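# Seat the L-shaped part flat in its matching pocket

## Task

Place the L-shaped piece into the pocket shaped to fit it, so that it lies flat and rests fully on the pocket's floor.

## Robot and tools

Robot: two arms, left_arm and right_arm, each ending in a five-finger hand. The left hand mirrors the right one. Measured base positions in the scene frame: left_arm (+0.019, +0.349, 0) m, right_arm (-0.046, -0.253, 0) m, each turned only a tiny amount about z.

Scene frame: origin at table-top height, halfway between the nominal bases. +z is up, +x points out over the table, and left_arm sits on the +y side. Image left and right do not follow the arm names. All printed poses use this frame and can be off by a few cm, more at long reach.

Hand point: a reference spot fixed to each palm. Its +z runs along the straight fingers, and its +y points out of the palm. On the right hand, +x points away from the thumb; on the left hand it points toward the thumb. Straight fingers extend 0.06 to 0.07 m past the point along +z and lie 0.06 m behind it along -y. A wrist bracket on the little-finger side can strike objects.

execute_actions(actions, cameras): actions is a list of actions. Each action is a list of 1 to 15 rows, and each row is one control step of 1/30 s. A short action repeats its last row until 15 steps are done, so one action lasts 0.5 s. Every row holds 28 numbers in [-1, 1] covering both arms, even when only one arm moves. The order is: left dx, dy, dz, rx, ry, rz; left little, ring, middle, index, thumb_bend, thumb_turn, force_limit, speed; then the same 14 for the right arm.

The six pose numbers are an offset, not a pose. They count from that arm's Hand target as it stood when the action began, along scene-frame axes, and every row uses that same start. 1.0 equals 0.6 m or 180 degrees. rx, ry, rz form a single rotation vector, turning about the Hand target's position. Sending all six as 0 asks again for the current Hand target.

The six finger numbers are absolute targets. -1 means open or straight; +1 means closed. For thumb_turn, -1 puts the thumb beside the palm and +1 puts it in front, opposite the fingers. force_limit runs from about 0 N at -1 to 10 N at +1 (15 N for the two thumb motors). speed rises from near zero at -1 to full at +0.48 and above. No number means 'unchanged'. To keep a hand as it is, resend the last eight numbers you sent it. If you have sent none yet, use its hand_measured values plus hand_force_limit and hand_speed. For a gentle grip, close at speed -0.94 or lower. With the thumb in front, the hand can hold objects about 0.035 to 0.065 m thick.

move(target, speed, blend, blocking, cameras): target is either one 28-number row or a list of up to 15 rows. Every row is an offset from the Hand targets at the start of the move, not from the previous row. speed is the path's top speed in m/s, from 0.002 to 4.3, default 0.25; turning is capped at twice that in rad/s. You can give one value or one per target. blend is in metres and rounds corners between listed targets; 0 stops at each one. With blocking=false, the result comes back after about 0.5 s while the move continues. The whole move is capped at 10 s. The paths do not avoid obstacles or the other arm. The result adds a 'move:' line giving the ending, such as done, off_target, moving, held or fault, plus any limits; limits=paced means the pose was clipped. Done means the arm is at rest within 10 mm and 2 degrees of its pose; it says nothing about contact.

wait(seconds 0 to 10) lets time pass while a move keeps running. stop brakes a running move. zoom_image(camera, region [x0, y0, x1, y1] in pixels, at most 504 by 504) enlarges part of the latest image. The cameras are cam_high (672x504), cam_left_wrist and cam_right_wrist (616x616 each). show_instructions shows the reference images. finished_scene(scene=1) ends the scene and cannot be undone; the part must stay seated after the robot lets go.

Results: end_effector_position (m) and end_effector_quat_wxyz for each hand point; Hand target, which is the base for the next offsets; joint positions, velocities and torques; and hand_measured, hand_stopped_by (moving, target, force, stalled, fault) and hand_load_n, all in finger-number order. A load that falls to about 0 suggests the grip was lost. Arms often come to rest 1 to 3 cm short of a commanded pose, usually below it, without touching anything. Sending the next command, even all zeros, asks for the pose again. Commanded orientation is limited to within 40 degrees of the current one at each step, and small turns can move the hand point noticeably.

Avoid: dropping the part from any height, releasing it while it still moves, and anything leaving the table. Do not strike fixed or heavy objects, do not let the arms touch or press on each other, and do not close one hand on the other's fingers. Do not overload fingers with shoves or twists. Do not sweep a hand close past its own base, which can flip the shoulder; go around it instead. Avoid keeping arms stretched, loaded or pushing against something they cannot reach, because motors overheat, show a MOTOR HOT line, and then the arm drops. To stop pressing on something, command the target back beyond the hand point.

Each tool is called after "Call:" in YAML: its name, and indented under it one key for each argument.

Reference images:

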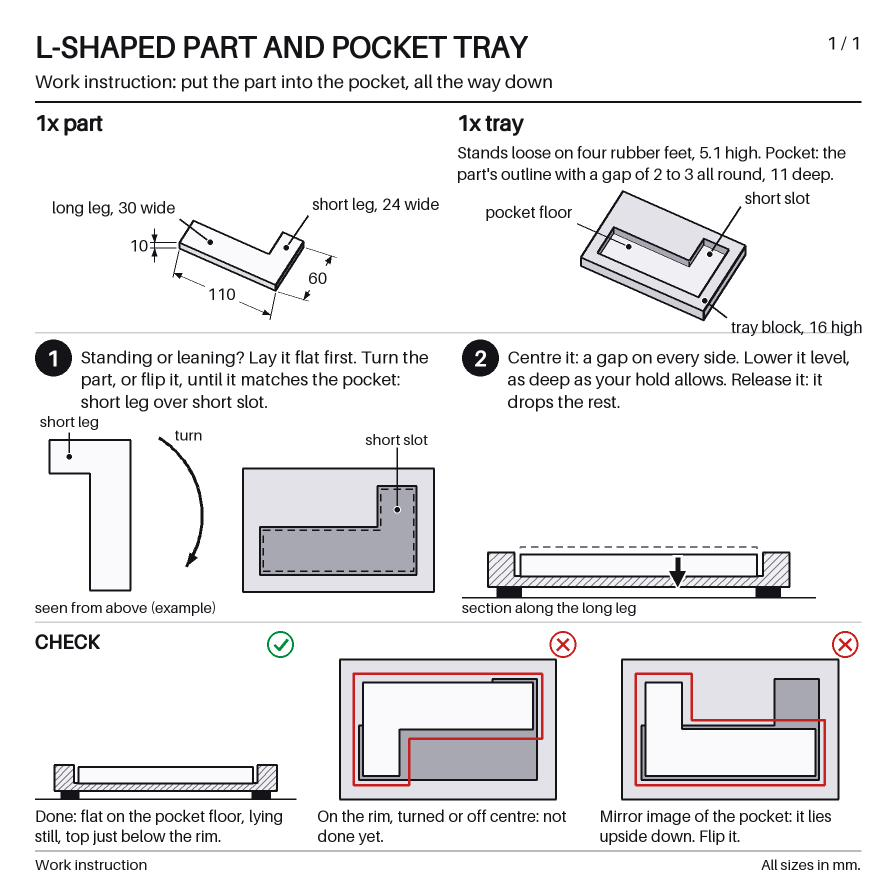

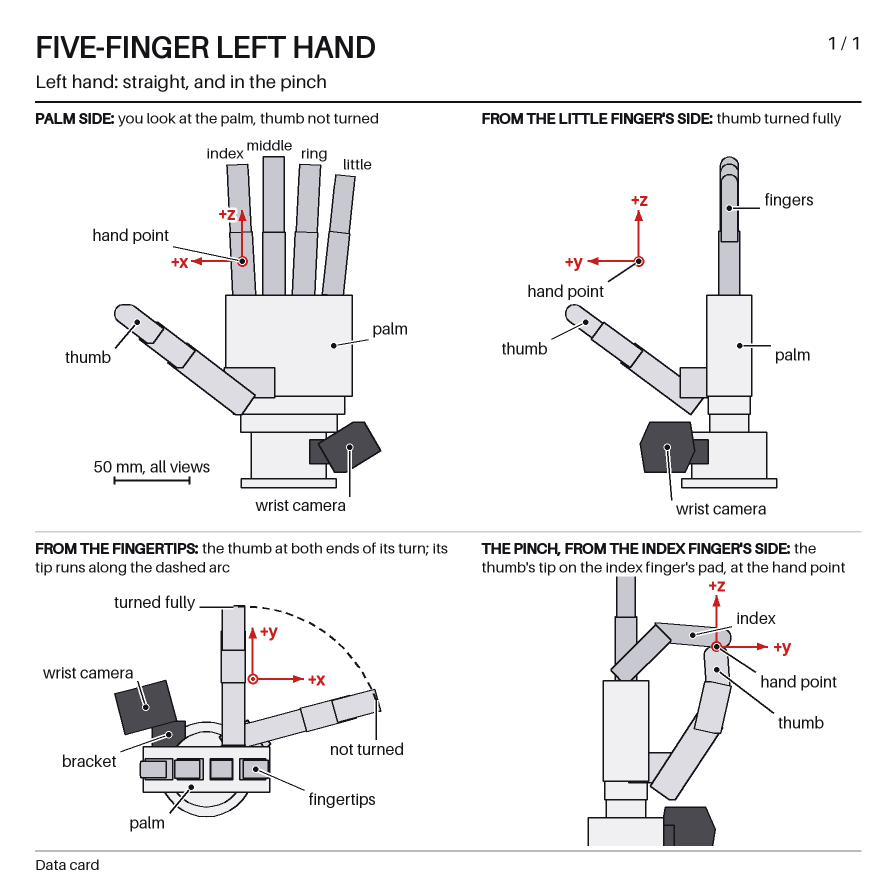

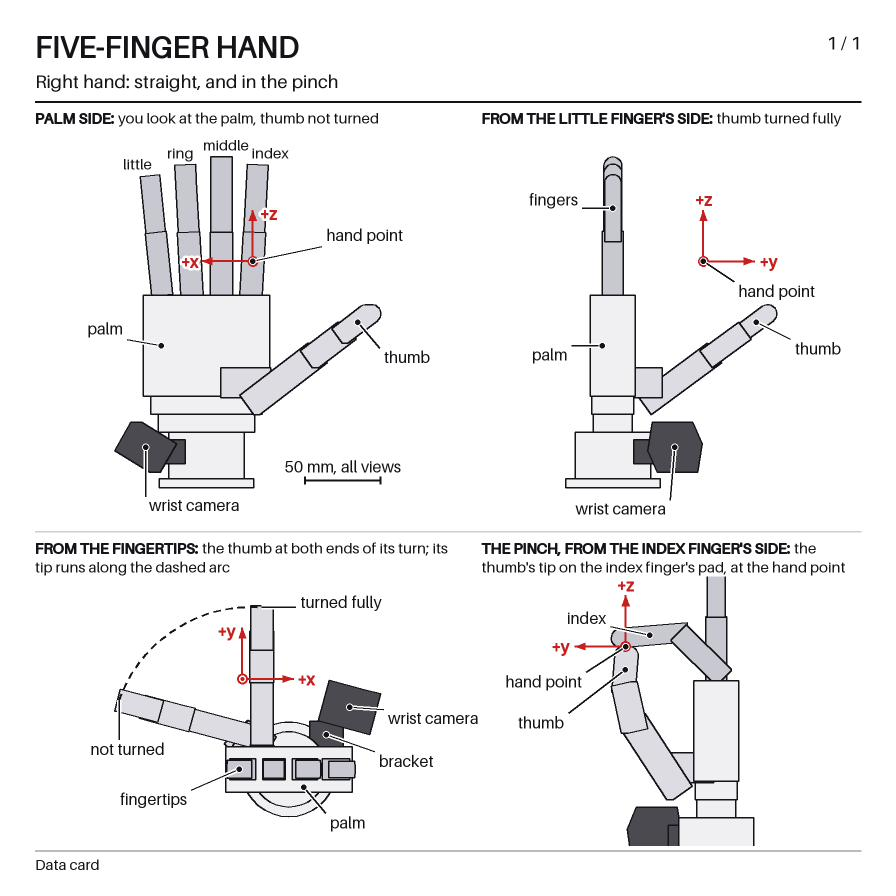

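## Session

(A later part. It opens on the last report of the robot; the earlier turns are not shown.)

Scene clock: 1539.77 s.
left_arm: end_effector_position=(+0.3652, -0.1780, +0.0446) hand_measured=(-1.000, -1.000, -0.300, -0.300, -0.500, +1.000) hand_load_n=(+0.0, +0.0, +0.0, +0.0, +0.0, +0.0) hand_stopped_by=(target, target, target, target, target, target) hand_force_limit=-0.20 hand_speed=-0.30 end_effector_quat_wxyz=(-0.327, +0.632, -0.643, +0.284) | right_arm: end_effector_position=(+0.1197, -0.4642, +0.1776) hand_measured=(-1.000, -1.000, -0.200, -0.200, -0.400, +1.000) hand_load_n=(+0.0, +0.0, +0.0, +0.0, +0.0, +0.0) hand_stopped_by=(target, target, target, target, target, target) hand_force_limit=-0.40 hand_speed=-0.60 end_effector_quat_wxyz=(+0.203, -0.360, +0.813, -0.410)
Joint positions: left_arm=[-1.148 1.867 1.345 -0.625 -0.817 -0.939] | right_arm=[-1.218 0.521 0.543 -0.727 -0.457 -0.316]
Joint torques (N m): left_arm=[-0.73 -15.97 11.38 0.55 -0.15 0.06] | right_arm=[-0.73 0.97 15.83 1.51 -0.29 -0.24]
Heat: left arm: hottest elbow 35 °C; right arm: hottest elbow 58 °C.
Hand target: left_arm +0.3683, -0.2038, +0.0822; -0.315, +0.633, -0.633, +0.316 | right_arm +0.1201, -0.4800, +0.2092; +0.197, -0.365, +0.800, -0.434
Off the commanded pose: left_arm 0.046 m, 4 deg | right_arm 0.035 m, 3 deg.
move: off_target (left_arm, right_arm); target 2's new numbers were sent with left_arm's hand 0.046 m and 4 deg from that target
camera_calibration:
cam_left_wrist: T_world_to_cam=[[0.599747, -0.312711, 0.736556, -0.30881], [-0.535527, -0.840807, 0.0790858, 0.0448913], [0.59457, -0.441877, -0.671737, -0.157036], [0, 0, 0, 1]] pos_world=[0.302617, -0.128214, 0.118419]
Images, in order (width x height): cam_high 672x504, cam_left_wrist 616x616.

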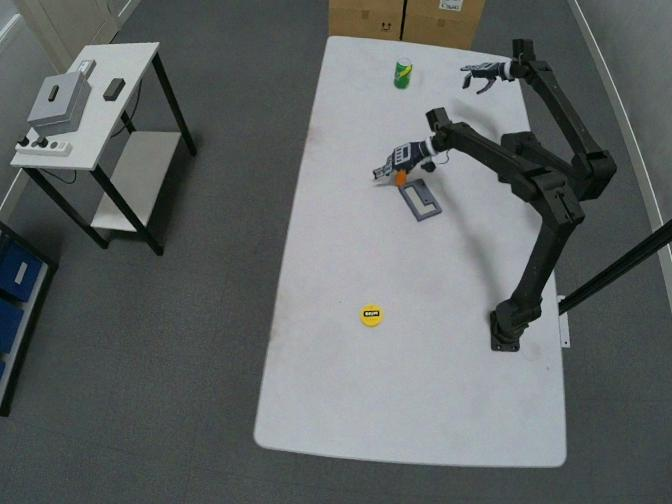

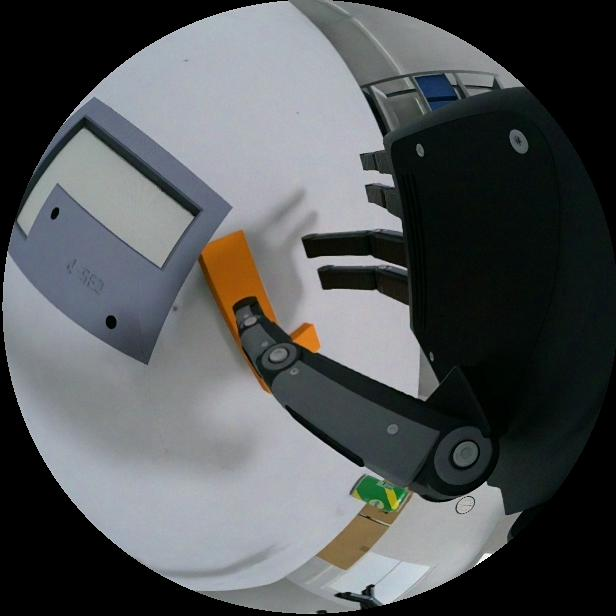

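Call:
move:
  target: [-0.0172, -0.0352, 0.0, 0, -0.0306, -0.0278, -1, -1, -0.3, -0.3, -0.5, 1, -0.2, -0.3, 0, 0, 0, 0, 0, 0, -1, -1, -0.2, -0.2, -0.4, 1, -0.4, -0.6]
  speed: 0.08
  cameras: ["cam_high", "cam_left_wrist"]

Call:
zoom_image:
  camera: "cam_left_wrist"
  region: [145, 180, 375, 410]

Call:
zoom_image:
  camera: "cam_high"
  region: [365, 135, 425, 195]

Scene clock: 1581.60 s.
left_arm: end_effector_position=(+0.3600, -0.2107, +0.0620) hand_measured=(-1.000, -1.000, -0.300, -0.300, -0.500, +1.000) hand_load_n=(+0.0, +0.0, +0.0, +0.0, +0.0, +0.0) hand_stopped_by=(target, target, target, target, target, target) hand_force_limit=-0.20 hand_speed=-0.30 end_effector_quat_wxyz=(+0.335, -0.594, +0.650, -0.335) | right_arm: end_effector_position=(+0.1197, -0.4642, +0.1776) hand_measured=(-1.000, -1.000, -0.200, -0.200, -0.400, +1.000) hand_load_n=(+0.0, +0.0, +0.0, +0.0, +0.0, +0.0) hand_stopped_by=(target, target, target, target, target, target) hand_force_limit=-0.40 hand_speed=-0.60 end_effector_quat_wxyz=(+0.203, -0.360, +0.813, -0.410)
Joint positions: left_arm=[-1.189 1.866 1.345 -0.482 -0.858 -0.827] | right_arm=[-1.218 0.521 0.543 -0.727 -0.457 -0.316]
Joint torques (N m): left_arm=[-1.14 -15.21 8.14 2.11 -0.53 0.15] | right_arm=[-0.15 0.91 15.8 1.62 -0.32 -0.23]
Heat: left arm: hottest elbow 37 °C; right arm: hottest elbow 59 °C.
Hand target: left_arm +0.3580, -0.2250, +0.0822; +0.331, -0.589, +0.644, -0.359 | right_arm +0.1201, -0.4800, +0.2092; +0.197, -0.365, +0.800, -0.434
Off the commanded pose: left_arm 0.025 m, 3 deg | right_arm 0.035 m, 3 deg.
move: off_target (left_arm, right_arm)
camera_calibration:
cam_left_wrist: T_world_to_cam=[[0.50189, -0.340103, 0.795258, -0.30288], [-0.61287, -0.78863, 0.0495164, 0.0539223], [0.610324, -0.512242, -0.604245, -0.181308], [0, 0, 0, 1]] pos_world=[0.295716, -0.153359, 0.128643]
Images, in order (width x height): cam_high 672x504, cam_left_wrist 616x616.

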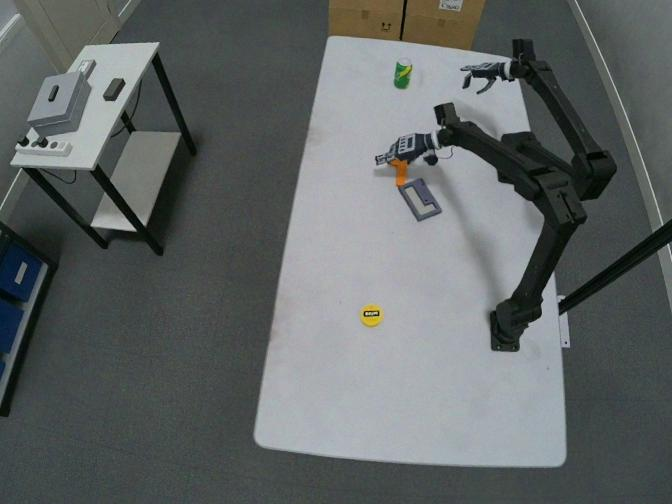

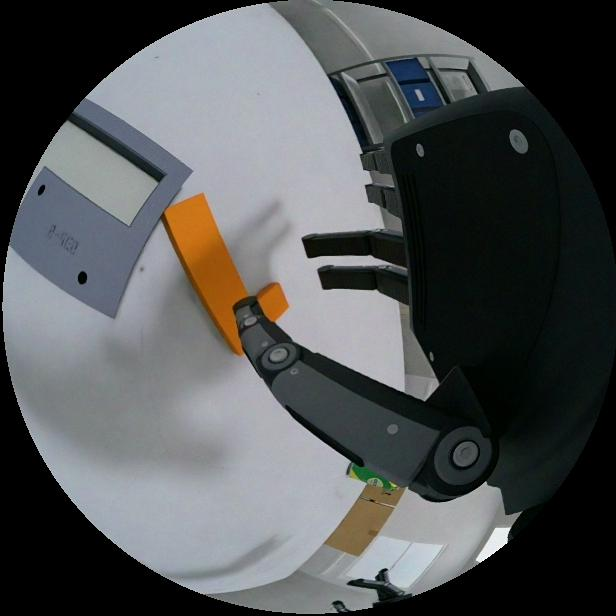

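Scaled by 2.191 from the camera's 616x616 image, which has a finer 880x880 frame.

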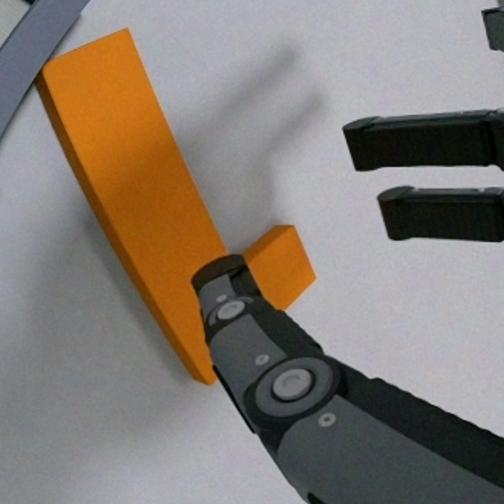

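Scaled by 8.400 from the camera's 672x504 image, which has a finer 960x720 frame.

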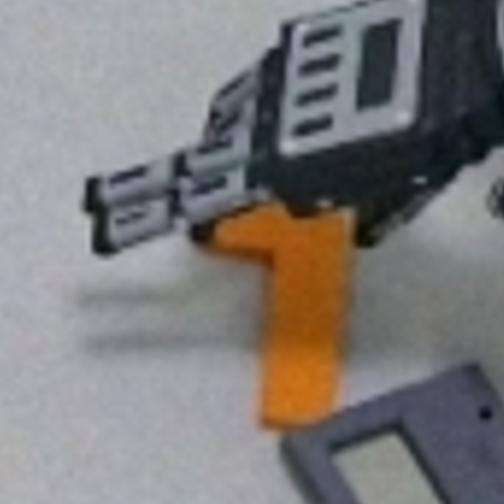

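Call:
move:
  target: [-0.014, 0.026, -0.058, 0, 0, 0, -1, -1, -0.3, -0.3, -0.5, 1, -0.2, -0.3, 0, 0, 0, 0, 0, 0, -1, -1, -0.2, -0.2, -0.4, 1, -0.4, -0.6]
  speed: 0.08

Scene clock: 1598.97 s.
left_arm: end_effector_position=(+0.3550, -0.1996, +0.0387) hand_measured=(-1.000, -1.000, -0.300, -0.300, -0.500, +1.000) hand_load_n=(+0.0, +0.0, +0.0, +0.0, +0.0, +0.0) hand_stopped_by=(target, target, target, target, target, target) hand_force_limit=-0.20 hand_speed=-0.30 end_effector_quat_wxyz=(+0.333, -0.595, +0.646, -0.343) | right_arm: end_effector_position=(+0.1197, -0.4642, +0.1776) hand_measured=(-1.000, -1.000, -0.200, -0.200, -0.400, +1.000) hand_load_n=(+0.0, +0.0, +0.0, +0.0, +0.0, +0.0) hand_stopped_by=(target, target, target, target, target, target) hand_force_limit=-0.40 hand_speed=-0.60 end_effector_quat_wxyz=(+0.203, -0.360, +0.813, -0.410)
Joint positions: left_arm=[-1.191 1.866 1.265 -0.384 -0.861 -0.827] | right_arm=[-1.218 0.521 0.543 -0.727 -0.457 -0.316]
Joint torques (N m): left_arm=[-1.38 -14.51 6.64 2.25 -0.52 0.12] | right_arm=[-0.67 0.97 15.83 1.65 -0.34 -0.25]
Heat: left arm: hottest elbow 37 °C; right arm: hottest elbow 59 °C.
Hand target: left_arm +0.3496, -0.2094, +0.0474; -0.331, +0.589, -0.644, +0.359 | right_arm +0.1201, -0.4800, +0.2092; +0.197, -0.365, +0.800, -0.434
Off the commanded pose: left_arm 0.014 m, 2 deg | right_arm 0.035 m, 3 deg.
move: off_target (left_arm, right_arm)

Call:
move:
  target: [-0.006, 0.006, -0.045, 0, 0, 0, -1, -1, -0.3, -0.3, -0.5, 1, -0.2, -0.3, 0, 0, 0, 0, 0, 0, -1, -1, -0.2, -0.2, -0.4, 1, -0.4, -0.6]
  speed: 0.06
  cameras: ["cam_high", "cam_left_wrist"]

Call:
zoom_image:
  camera: "cam_left_wrist"
  region: [145, 180, 375, 410]

Call:
zoom_image:
  camera: "cam_high"
  region: [365, 135, 425, 195]

Scene clock: 1606.20 s.
left_arm: end_effector_position=(+0.3509, -0.1960, +0.0173) hand_measured=(-1.000, -1.000, -0.300, -0.300, -0.500, +1.000) hand_load_n=(+0.0, +0.0, +0.0, +0.0, +0.0, +0.0) hand_stopped_by=(target, target, target, target, target, target) hand_force_limit=-0.20 hand_speed=-0.30 end_effector_quat_wxyz=(+0.333, -0.594, +0.646, -0.346) | right_arm: end_effector_position=(+0.1197, -0.4642, +0.1776) hand_measured=(-1.000, -1.000, -0.200, -0.200, -0.400, +1.000) hand_load_n=(+0.0, +0.0, +0.5, +0.0, +0.0, +0.5) hand_stopped_by=(target, target, target, target, target, target) hand_force_limit=-0.40 hand_speed=-0.60 end_effector_quat_wxyz=(+0.203, -0.360, +0.813, -0.410)
Joint positions: left_arm=[-1.195 1.887 1.226 -0.32 -0.864 -0.827] | right_arm=[-1.218 0.521 0.543 -0.727 -0.457 -0.316]
Joint torques (N m): left_arm=[-1.44 -13.45 6.5 2.17 -0.48 0.11] | right_arm=[-0.38 1.03 15.79 1.54 -0.31 -0.21]
Heat: left arm: hottest elbow 37 °C; right arm: hottest elbow 59 °C.
Hand target: left_arm +0.3460, -0.2058, +0.0204; -0.331, +0.589, -0.644, +0.359 | right_arm +0.1201, -0.4800, +0.2092; +0.197, -0.365, +0.800, -0.434
Off the commanded pose: left_arm 0.011 m, 2 deg | right_arm 0.035 m, 3 deg.
move: off_target (left_arm, right_arm)
camera_calibration:
cam_left_wrist: T_world_to_cam=[[0.490192, -0.325926, 0.808383, -0.251131], [-0.615768, -0.785897, 0.0565335, 0.0636001], [0.61688, -0.525489, -0.585935, -0.200504], [0, 0, 0, 1]] pos_world=[0.285952, -0.13723, 0.0819328]
Images, in order (width x height): cam_high 672x504, cam_left_wrist 616x616.

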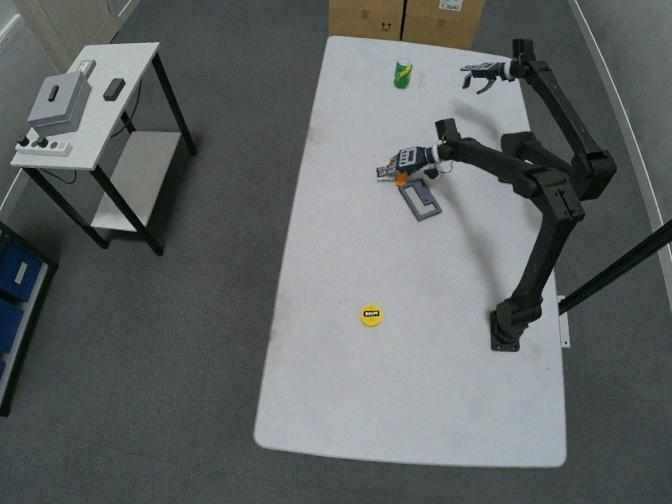

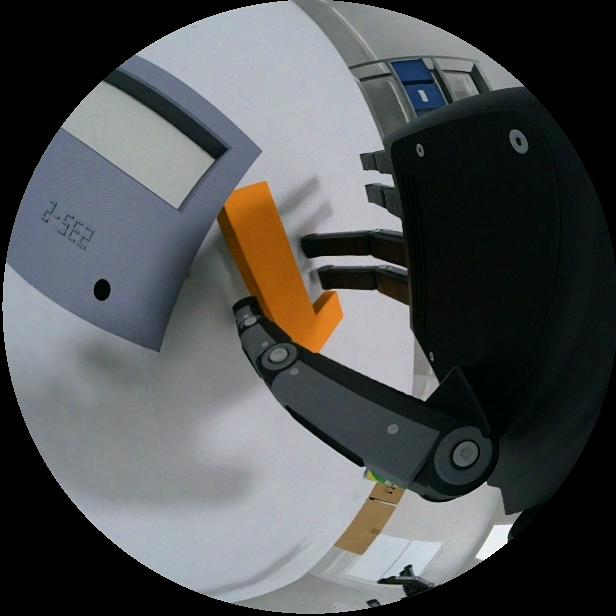

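Scaled by 2.191 from the camera's 616x616 image, which has a finer 880x880 frame.

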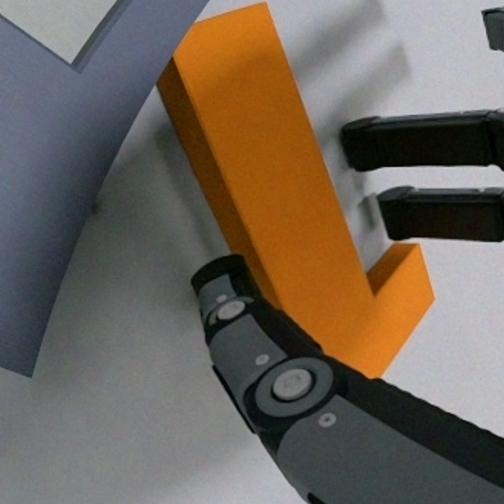

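Scaled by 8.400 from the camera's 672x504 image, which has a finer 960x720 frame.

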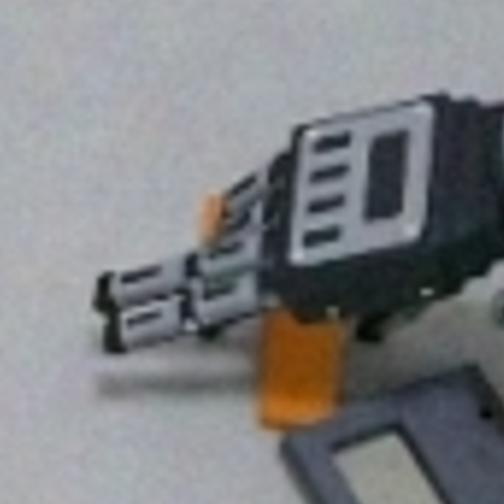

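Call:
move:
  target: [0.002, 0.0, -0.02, 0, 0, 0, -1, -1, -0.3, -0.3, -0.5, 1, -0.2, -0.3, 0, 0, 0, 0, 0, 0, -1, -1, -0.2, -0.2, -0.4, 1, -0.4, -0.6]
  speed: 0.05
  cameras: ["cam_left_wrist"]

Call:
zoom_image:
  camera: "cam_left_wrist"
  region: [145, 180, 375, 410]

Scene clock: 1612.87 s.
left_arm: end_effector_position=(+0.3531, -0.1988, +0.0169) hand_measured=(-1.000, -1.000, -0.300, -0.300, -0.500, +1.000) hand_load_n=(+0.0, +0.0, -0.5, +0.0, +0.0, +0.0) hand_stopped_by=(target, target, target, target, target, target) hand_force_limit=-0.20 hand_speed=-0.30 end_effector_quat_wxyz=(+0.333, -0.592, +0.643, -0.353) | right_arm: end_effector_position=(+0.1197, -0.4642, +0.1776) hand_measured=(-1.000, -1.000, -0.200, -0.200, -0.400, +1.000) hand_load_n=(+0.0, +0.0, +0.0, +0.0, +0.0, +0.0) hand_stopped_by=(target, target, target, target, target, target) hand_force_limit=-0.40 hand_speed=-0.60 end_effector_quat_wxyz=(+0.203, -0.360, +0.813, -0.410)
Joint positions: left_arm=[-1.195 1.892 1.223 -0.291 -0.869 -0.816] | right_arm=[-1.218 0.521 0.543 -0.727 -0.457 -0.316]
Joint torques (N m): left_arm=[-0.79 -12.22 6.22 2.25 -0.26 0.11] | right_arm=[-0.5 0.91 15.92 1.52 -0.33 -0.23]
Heat: left arm: hottest elbow 37 °C; right arm: hottest elbow 59 °C.
Hand target: left_arm +0.3472, -0.2058, +0.0084; -0.331, +0.589, -0.644, +0.359 | right_arm +0.1201, -0.4800, +0.2092; +0.197, -0.365, +0.800, -0.434
Off the commanded pose: left_arm 0.012 m, 1 deg | right_arm 0.035 m, 3 deg.
move: off_target (left_arm, right_arm)
camera_calibration:
cam_left_wrist: T_world_to_cam=[[0.47931, -0.319756, 0.817324, -0.247951], [-0.618894, -0.783444, 0.0564417, 0.0642801], [0.62228, -0.53289, -0.573407, -0.207068], [0, 0, 0, 1]] pos_world=[0.287482, -0.139268, 0.0802939]
Images, in order (width x height): cam_left_wrist 616x616.

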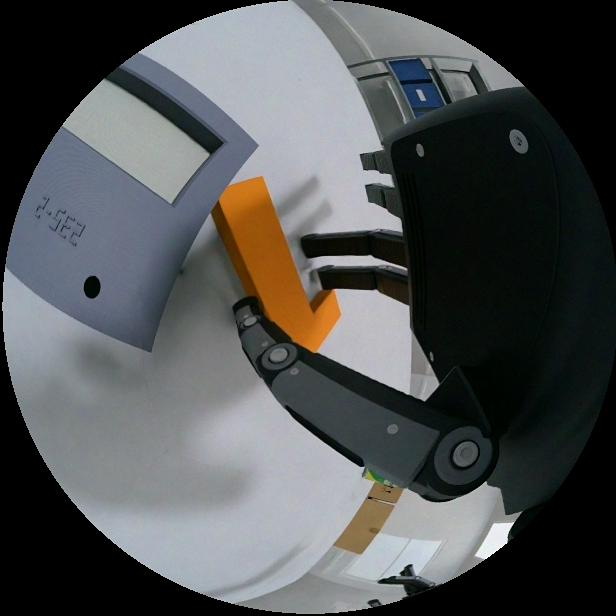

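Scaled by 2.191 from the camera's 616x616 image, which has a finer 880x880 frame.

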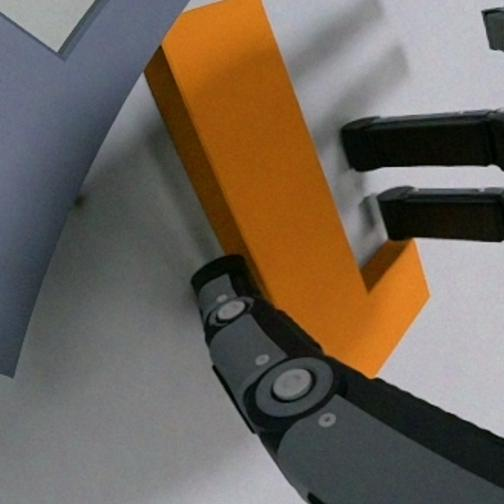

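Call:
move:
  target: [0.002, 0.005, -0.02, 0, 0, 0, -1, -1, -0.3, -0.3, -0.5, 1, -0.2, -0.3, 0, 0, 0, 0, 0, 0, -1, -1, -0.2, -0.2, -0.4, 1, -0.4, -0.6]
  speed: 0.05
  cameras: ["cam_left_wrist"]

Call:
zoom_image:
  camera: "cam_left_wrist"
  region: [145, 180, 375, 410]

Scene clock: 1622.40 s.
left_arm: end_effector_position=(+0.3528, -0.1990, +0.0154) hand_measured=(-1.000, -1.000, -0.300, -0.300, -0.500, +1.000) hand_load_n=(+0.0, +0.0, -1.0, +0.0, +0.0, +0.0) hand_stopped_by=(target, target, target, target, target, target) hand_force_limit=-0.20 hand_speed=-0.30 end_effector_quat_wxyz=(-0.339, +0.590, -0.637, +0.361) | right_arm: end_effector_position=(+0.1197, -0.4642, +0.1776) hand_measured=(-1.000, -1.000, -0.200, -0.200, -0.400, +1.000) hand_load_n=(+0.0, +0.0, +0.0, +0.0, +0.0, +0.0) hand_stopped_by=(target, target, target, target, target, target) hand_force_limit=-0.40 hand_speed=-0.60 end_effector_quat_wxyz=(+0.203, -0.360, +0.813, -0.410)
Joint positions: left_arm=[-1.201 1.895 1.21 -0.255 -0.889 -0.811] | right_arm=[-1.218 0.521 0.543 -0.727 -0.457 -0.316]
Joint torques (N m): left_arm=[-0.44 -11.4 5.76 2.19 0.12 0.09] | right_arm=[-0.73 0.79 15.86 1.62 -0.34 -0.24]
Heat: left arm: hottest elbow 37 °C; right arm: hottest elbow 59 °C.
Hand target: left_arm +0.3484, -0.2028, -0.0036; -0.331, +0.589, -0.644, +0.359 | right_arm +0.1201, -0.4800, +0.2092; +0.197, -0.365, +0.800, -0.434
Off the commanded pose: left_arm 0.020 m, 1 deg | right_arm 0.035 m, 3 deg.
move: off_target (left_arm, right_arm)
camera_calibration:
cam_left_wrist: T_world_to_cam=[[0.46204, -0.312377, 0.830024, -0.239192], [-0.617607, -0.784998, 0.0483644, 0.0634545], [0.636459, -0.534975, -0.555627, -0.213607], [0, 0, 0, 1]] pos_world=[0.285659, -0.139181, 0.07678]
Images, in order (width x height): cam_left_wrist 616x616.

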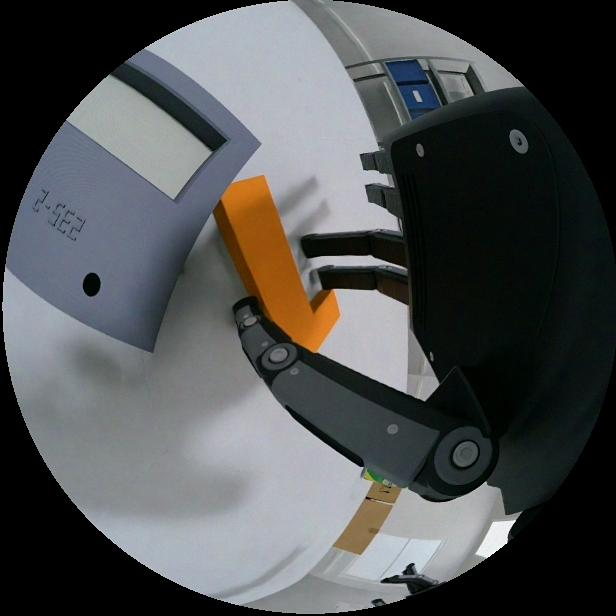

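Scaled by 2.191 from the camera's 616x616 image, which has a finer 880x880 frame.

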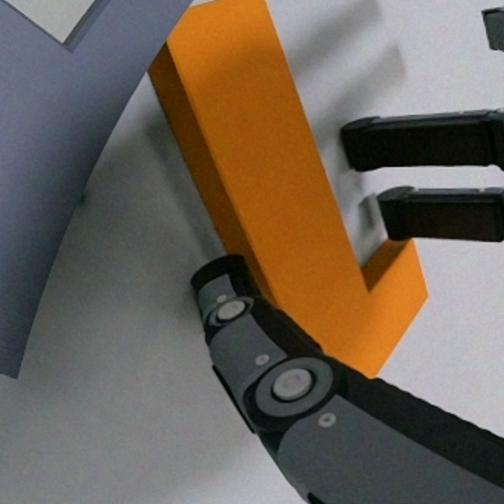

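Call:
move:
  target: [0, 0, 0.013, 0, 0, 0, -1, -1, 0.3, 0.3, -0.5, 1, -0.3, -0.85, 0, 0, 0, 0, 0, 0, -1, -1, -0.2, -0.2, -0.4, 1, -0.4, -0.6]
  speed: 0.05
  cameras: ["cam_left_wrist", "cam_high"]

Call:
zoom_image:
  camera: "cam_left_wrist"
  region: [145, 150, 375, 380]

Scene clock: 1629.80 s.
left_arm: end_effector_position=(+0.3569, -0.1999, +0.0169) hand_measured=(-1.000, -1.000, +0.016, +0.046, -0.502, +1.000) hand_load_n=(+0.0, +0.0, +5.0, +4.0, +5.0, -0.5) hand_stopped_by=(target, target, force, force, target, target) hand_force_limit=-0.30 hand_speed=-0.85 end_effector_quat_wxyz=(-0.335, +0.597, -0.630, +0.367) | right_arm: end_effector_position=(+0.1197, -0.4642, +0.1776) hand_measured=(-1.000, -1.000, -0.200, -0.200, -0.400, +1.000) hand_load_n=(+0.0, +0.0, +0.0, +0.0, +0.0, +0.0) hand_stopped_by=(target, target, target, target, target, target) hand_force_limit=-0.40 hand_speed=-0.60 end_effector_quat_wxyz=(+0.203, -0.360, +0.813, -0.410)
Joint positions: left_arm=[-1.195 1.895 1.21 -0.245 -0.887 -0.822] | right_arm=[-1.218 0.521 0.543 -0.727 -0.457 -0.316]
Joint torques (N m): left_arm=[-0.73 -12.1 6.24 1.16 0.2 0.1] | right_arm=[-0.26 0.67 15.91 1.51 -0.32 -0.25]
Heat: left arm: hottest elbow 36 °C; right arm: hottest elbow 60 °C.
Hand target: left_arm +0.3484, -0.2028, +0.0042; -0.331, +0.589, -0.644, +0.359 | right_arm +0.1201, -0.4800, +0.2092; +0.197, -0.365, +0.800, -0.434
Off the commanded pose: left_arm 0.016 m, 2 deg | right_arm 0.035 m, 3 deg.
move: off_target (left_arm, right_arm)
camera_calibration:
cam_left_wrist: T_world_to_cam=[[0.463505, -0.291037, 0.836935, -0.239058], [-0.609321, -0.79045, 0.0625773, 0.0609166], [0.643343, -0.538967, -0.543713, -0.219278], [0, 0, 0, 1]] pos_world=[0.288994, -0.139607, 0.0770395]
Images, in order (width x height): cam_high 672x504, cam_left_wrist 616x616.

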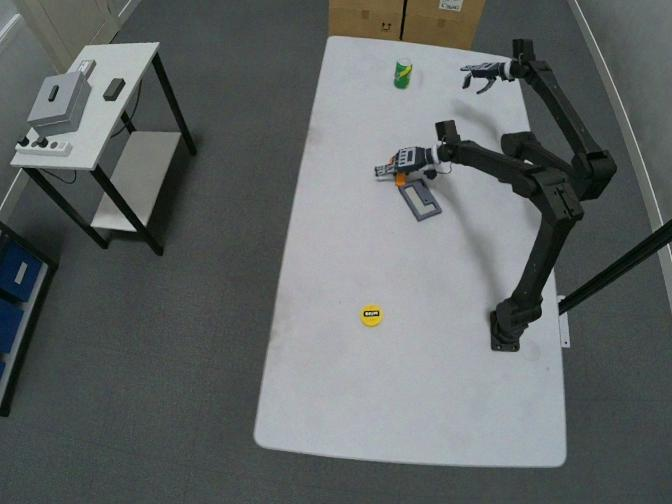

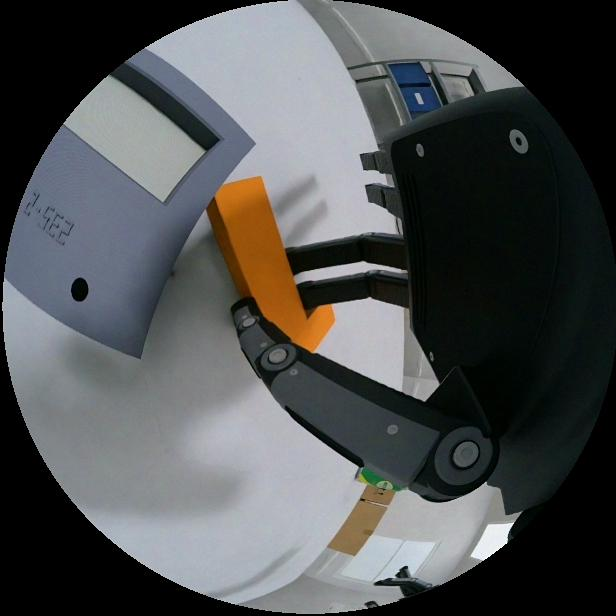

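Scaled by 2.191 from the camera's 616x616 image, which has a finer 880x880 frame.

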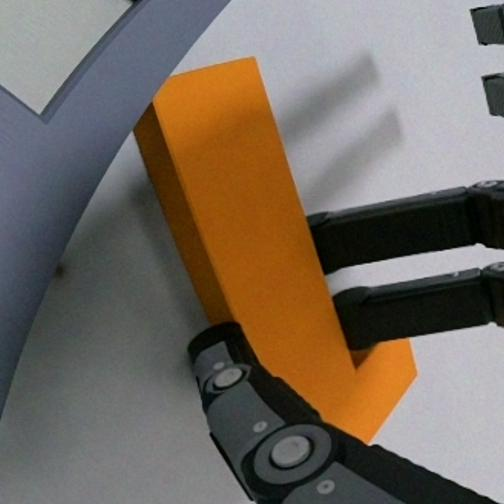

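Call:
move:
  target: [0, 0, 0.12, 0, 0, 0, -1, -1, 0.3, 0.3, -0.5, 1, -0.3, -0.85, 0, 0, 0, 0, 0, 0, -1, -1, -0.2, -0.2, -0.4, 1, -0.4, -0.6]
  speed: 0.06
  cameras: ["cam_left_wrist", "cam_high"]

Call:
zoom_image:
  camera: "cam_left_wrist"
  region: [145, 150, 375, 380]

Call:
zoom_image:
  camera: "cam_high"
  region: [365, 125, 455, 215]

Scene clock: 1637.00 s.
left_arm: end_effector_position=(+0.3447, -0.1782, +0.0403) hand_measured=(-1.000, -1.000, +0.016, +0.044, -0.502, +1.000) hand_load_n=(+0.0, +0.0, +4.5, +2.5, +5.5, -0.5) hand_stopped_by=(target, target, force, force, target, target) hand_force_limit=-0.30 hand_speed=-0.85 end_effector_quat_wxyz=(+0.340, -0.589, +0.653, -0.333) | right_arm: end_effector_position=(+0.1197, -0.4642, +0.1776) hand_measured=(-1.000, -1.000, -0.200, -0.200, -0.400, +1.000) hand_load_n=(+0.0, +0.0, +0.0, +0.0, +0.0, +0.0) hand_stopped_by=(target, target, target, target, target, target) hand_force_limit=-0.40 hand_speed=-0.60 end_effector_quat_wxyz=(+0.203, -0.360, +0.813, -0.410)
Joint positions: left_arm=[-1.195 1.821 1.21 -0.4 -0.869 -0.822] | right_arm=[-1.218 0.521 0.543 -0.727 -0.457 -0.316]
Joint torques (N m): left_arm=[-0.79 -14.62 11.07 0.47 -0.22 0.14] | right_arm=[-0.09 0.79 15.84 1.58 -0.32 -0.24]
Heat: left arm: hottest elbow 36 °C; right arm: hottest elbow 60 °C.
Hand target: left_arm +0.3484, -0.2028, +0.0762; +0.331, -0.589, +0.644, -0.359 | right_arm +0.1201, -0.4800, +0.2092; +0.197, -0.365, +0.800, -0.434
Off the commanded pose: left_arm 0.044 m, 3 deg | right_arm 0.035 m, 3 deg.
move: off_target (left_arm, right_arm)
camera_calibration:
cam_left_wrist: T_world_to_cam=[[0.496306, -0.352961, 0.793157, -0.26721], [-0.61538, -0.787469, 0.0346351, 0.0729538], [0.612362, -0.505283, -0.608031, -0.167737], [0, 0, 0, 1]] pos_world=[0.280228, -0.121621, 0.107423]
Images, in order (width x height): cam_high 672x504, cam_left_wrist 616x616.

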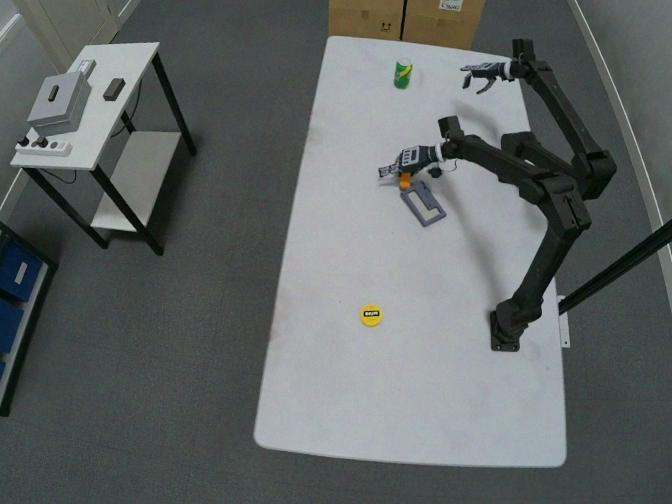

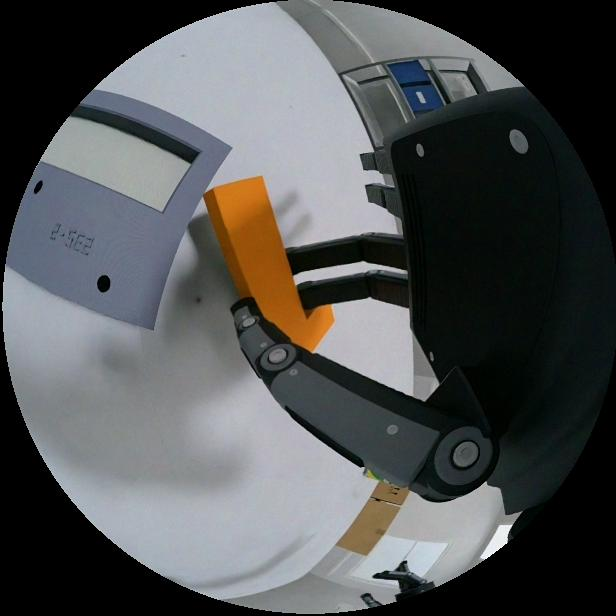

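Scaled by 2.191 from the camera's 616x616 image, which has a finer 880x880 frame.

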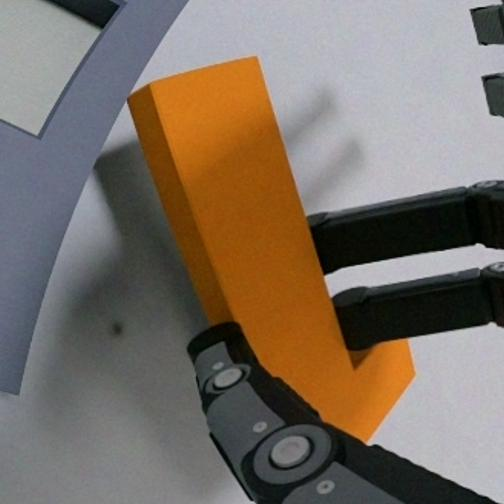

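Scaled by 5.600 from the camera's 672x504 image, which has a finer 960x720 frame.

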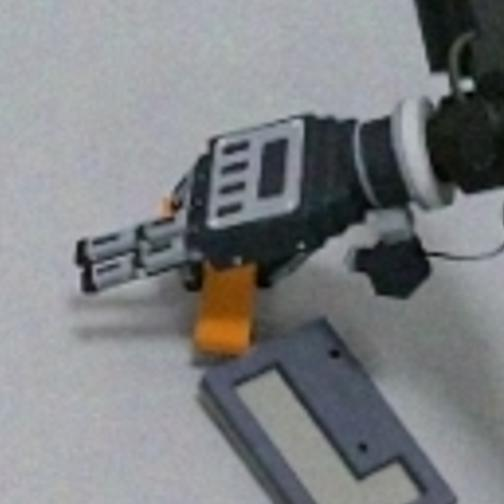

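Call:
move:
  target:
    - [0, 0, 0.1, 0, 0, 0, -1, -1, 0.3, 0.3, -0.5, 1, -0.3, -0.85, 0, 0, 0, 0, 0, 0, -1, -1, -0.2, -0.2, -0.4, 1, -0.4, -0.6]
    - [-0.077, -0.042, 0.1, 0, 0, -0.694, -1, -1, 0.3, 0.3, -0.5, 1, -0.3, -0.85, 0, 0, 0, 0, 0, 0, -1, -1, -0.2, -0.2, -0.4, 1, -0.4, -0.6]
  speed: [0.08, 0.2]
  blend: [0.01, 0]
  cameras: ["cam_left_wrist", "cam_high"]

Call:
zoom_image:
  camera: "cam_high"
  region: [365, 105, 465, 235]

Scene clock: 1670.70 s.
left_arm: end_effector_position=(+0.2827, -0.2124, +0.1112) hand_measured=(-1.000, -1.000, +0.016, +0.044, -0.502, +1.000) hand_load_n=(+0.0, +0.0, +4.0, +2.5, +6.0, +0.0) hand_stopped_by=(target, target, force, force, target, target) hand_force_limit=-0.30 hand_speed=-0.85 end_effector_quat_wxyz=(-0.188, +0.285, +0.831, -0.440) | right_arm: end_effector_position=(+0.1197, -0.4642, +0.1776) hand_measured=(-1.000, -1.000, -0.200, -0.200, -0.400, +1.000) hand_load_n=(+0.0, +0.0, +0.0, +0.0, +0.0, +0.0) hand_stopped_by=(target, target, target, target, target, target) hand_force_limit=-0.40 hand_speed=-0.60 end_effector_quat_wxyz=(+0.203, -0.360, +0.813, -0.410)
Joint positions: left_arm=[-0.916 1.976 1.67 -1.001 0.975 1.181] | right_arm=[-1.218 0.521 0.543 -0.727 -0.457 -0.316]
Joint torques (N m): left_arm=[0.09 -15.27 12.7 0.25 1.07 0.18] | right_arm=[0.32 1.38 15.84 1.51 -0.31 -0.21]
Heat: left arm: hottest elbow 38 °C; right arm: hottest elbow 60 °C.
Hand target: left_arm +0.3022, -0.2280, +0.1362; -0.165, +0.299, +0.820, -0.460 | right_arm +0.1201, -0.4800, +0.2092; +0.197, -0.365, +0.800, -0.434
Off the commanded pose: left_arm 0.035 m, 4 deg | right_arm 0.035 m, 3 deg.
move: off_target (left_arm, right_arm)
camera_calibration:
cam_left_wrist: T_world_to_cam=[[-0.501539, -0.254103, 0.826976, -0.0054364], [-0.275267, 0.953087, 0.125911, 0.268756], [-0.820175, -0.16449, -0.547957, 0.36676], [0, 0, 0, 1]] pos_world=[0.37206, -0.197201, 0.171625]
Images, in order (width x height): cam_high 672x504, cam_left_wrist 616x616.

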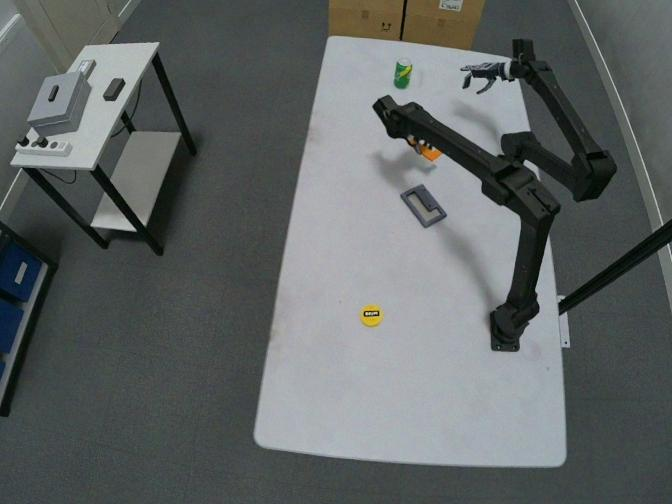

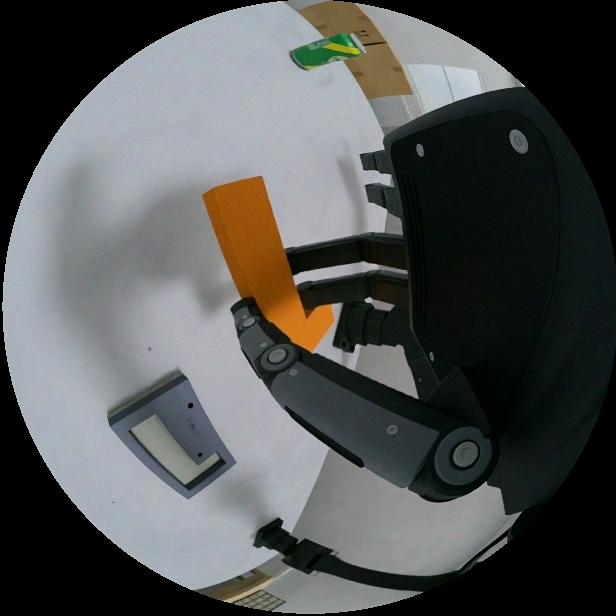

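Scaled by 3.877 from the camera's 672x504 image, which has a finer 960x720 frame.

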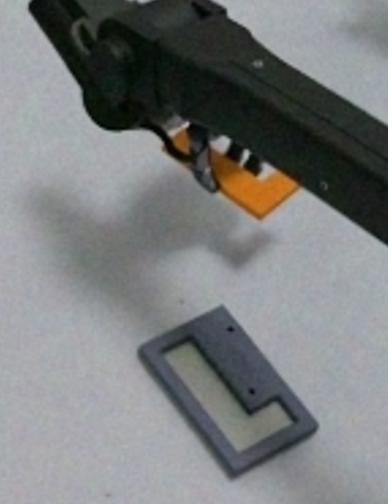

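Call:
move:
  target: [0.03, 0.0, -0.115, 0, 0, 0, -1, -1, 0.3, 0.3, -0.5, 1, -0.3, -0.85, 0, 0, 0, 0, 0, 0, -1, -1, -0.2, -0.2, -0.4, 1, -0.4, -0.6]
  speed: 0.1
  cameras: ["cam_left_wrist", "cam_high"]

Call:
zoom_image:
  camera: "cam_high"
  region: [365, 105, 465, 235]

Scene clock: 1694.20 s.
left_arm: end_effector_position=(+0.3001, -0.2158, +0.0523) hand_measured=(-1.000, -1.000, +0.016, +0.044, -0.502, +1.000) hand_load_n=(+0.0, +0.0, +4.0, +2.5, +6.0, +0.0) hand_stopped_by=(target, target, force, force, target, target) hand_force_limit=-0.30 hand_speed=-0.85 end_effector_quat_wxyz=(-0.191, +0.286, +0.830, -0.439) | right_arm: end_effector_position=(+0.1197, -0.4642, +0.1776) hand_measured=(-1.000, -1.000, -0.200, -0.200, -0.400, +1.000) hand_load_n=(+0.0, +0.0, +0.0, +0.0, +0.5, +0.5) hand_stopped_by=(target, target, target, target, target, target) hand_force_limit=-0.40 hand_speed=-0.60 end_effector_quat_wxyz=(+0.203, -0.360, +0.813, -0.410)
Joint positions: left_arm=[-0.898 2.076 1.67 -0.94 0.981 1.223] | right_arm=[-1.218 0.521 0.543 -0.727 -0.457 -0.316]
Joint torques (N m): left_arm=[0.62 -16.79 9.78 1.46 1.12 0.16] | right_arm=[-0.85 1.49 15.88 1.59 -0.34 -0.25]
Heat: left arm: hottest elbow 39 °C; right arm: hottest elbow 60 °C.
Hand target: left_arm +0.3202, -0.2280, +0.0672; -0.165, +0.299, +0.820, -0.460 | right_arm +0.1201, -0.4800, +0.2092; +0.197, -0.365, +0.800, -0.434
Off the commanded pose: left_arm 0.028 m, 4 deg | right_arm 0.035 m, 3 deg.
move: off_target (left_arm, right_arm)
camera_calibration:
cam_left_wrist: T_world_to_cam=[[-0.500675, -0.253728, 0.827615, 0.0509345], [-0.269582, 0.954235, 0.129461, 0.282559], [-0.822587, -0.158293, -0.546163, 0.350204], [0, 0, 0, 1]] pos_world=[0.389748, -0.201269, 0.112534]
Images, in order (width x height): cam_high 672x504, cam_left_wrist 616x616.

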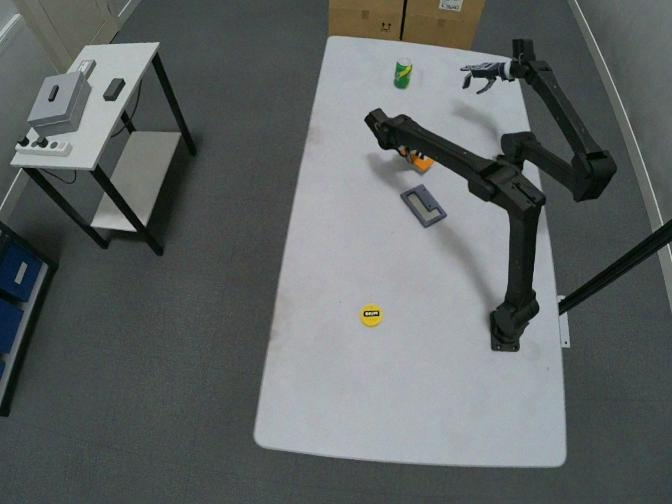

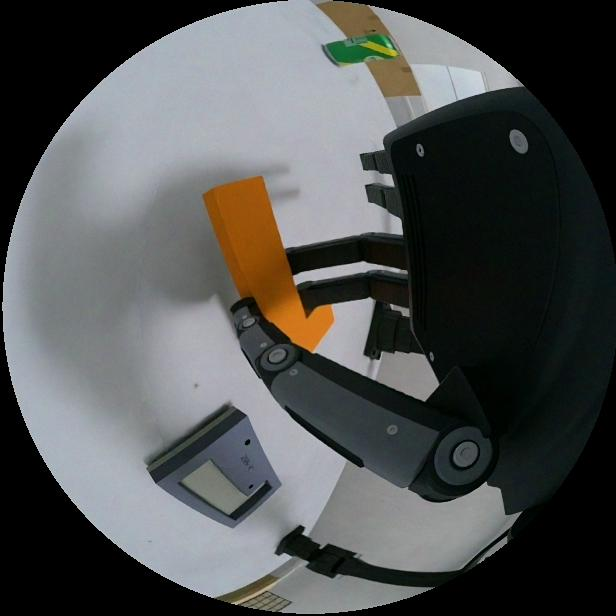

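Scaled by 3.877 from the camera's 672x504 image, which has a finer 960x720 frame.

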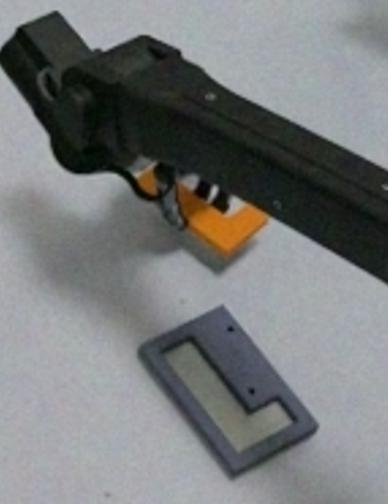

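Call:
move:
  target: [0.0, 0.0, -0.042, 0, 0, 0, -1, -1, 0.3, 0.3, -0.5, 1, -0.3, -0.85, 0, 0, 0, 0, 0, 0, -1, -1, -0.2, -0.2, -0.4, 1, -0.4, -0.6]
  speed: 0.06

Scene clock: 1698.57 s.
left_arm: end_effector_position=(+0.3061, -0.2233, +0.0369) hand_measured=(-1.000, -1.000, +0.016, +0.044, -0.502, +1.000) hand_load_n=(+0.0, +0.0, +4.0, +2.5, +6.0, -0.5) hand_stopped_by=(target, target, force, force, target, target) hand_force_limit=-0.30 hand_speed=-0.85 end_effector_quat_wxyz=(-0.181, +0.292, +0.827, -0.445) | right_arm: end_effector_position=(+0.1197, -0.4642, +0.1776) hand_measured=(-1.000, -1.000, -0.200, -0.200, -0.400, +1.000) hand_load_n=(+0.0, +0.0, +0.0, +0.0, +0.0, +0.0) hand_stopped_by=(target, target, target, target, target, target) hand_force_limit=-0.40 hand_speed=-0.60 end_effector_quat_wxyz=(+0.203, -0.360, +0.813, -0.410)
Joint positions: left_arm=[-0.898 2.102 1.67 -0.887 0.981 1.223] | right_arm=[-1.218 0.521 0.543 -0.727 -0.457 -0.316]
Joint torques (N m): left_arm=[0.56 -16.26 7.87 1.43 1.1 0.16] | right_arm=[-0.03 1.32 15.97 1.62 -0.32 -0.27]
Heat: left arm: hottest elbow 39 °C; right arm: hottest elbow 60 °C.
Hand target: left_arm +0.3202, -0.2280, +0.0420; -0.165, +0.299, +0.820, -0.460 | right_arm +0.1201, -0.4800, +0.2092; +0.197, -0.365, +0.800, -0.434
Off the commanded pose: left_arm 0.016 m, 3 deg | right_arm 0.035 m, 3 deg.
move: off_target (left_arm, right_arm)


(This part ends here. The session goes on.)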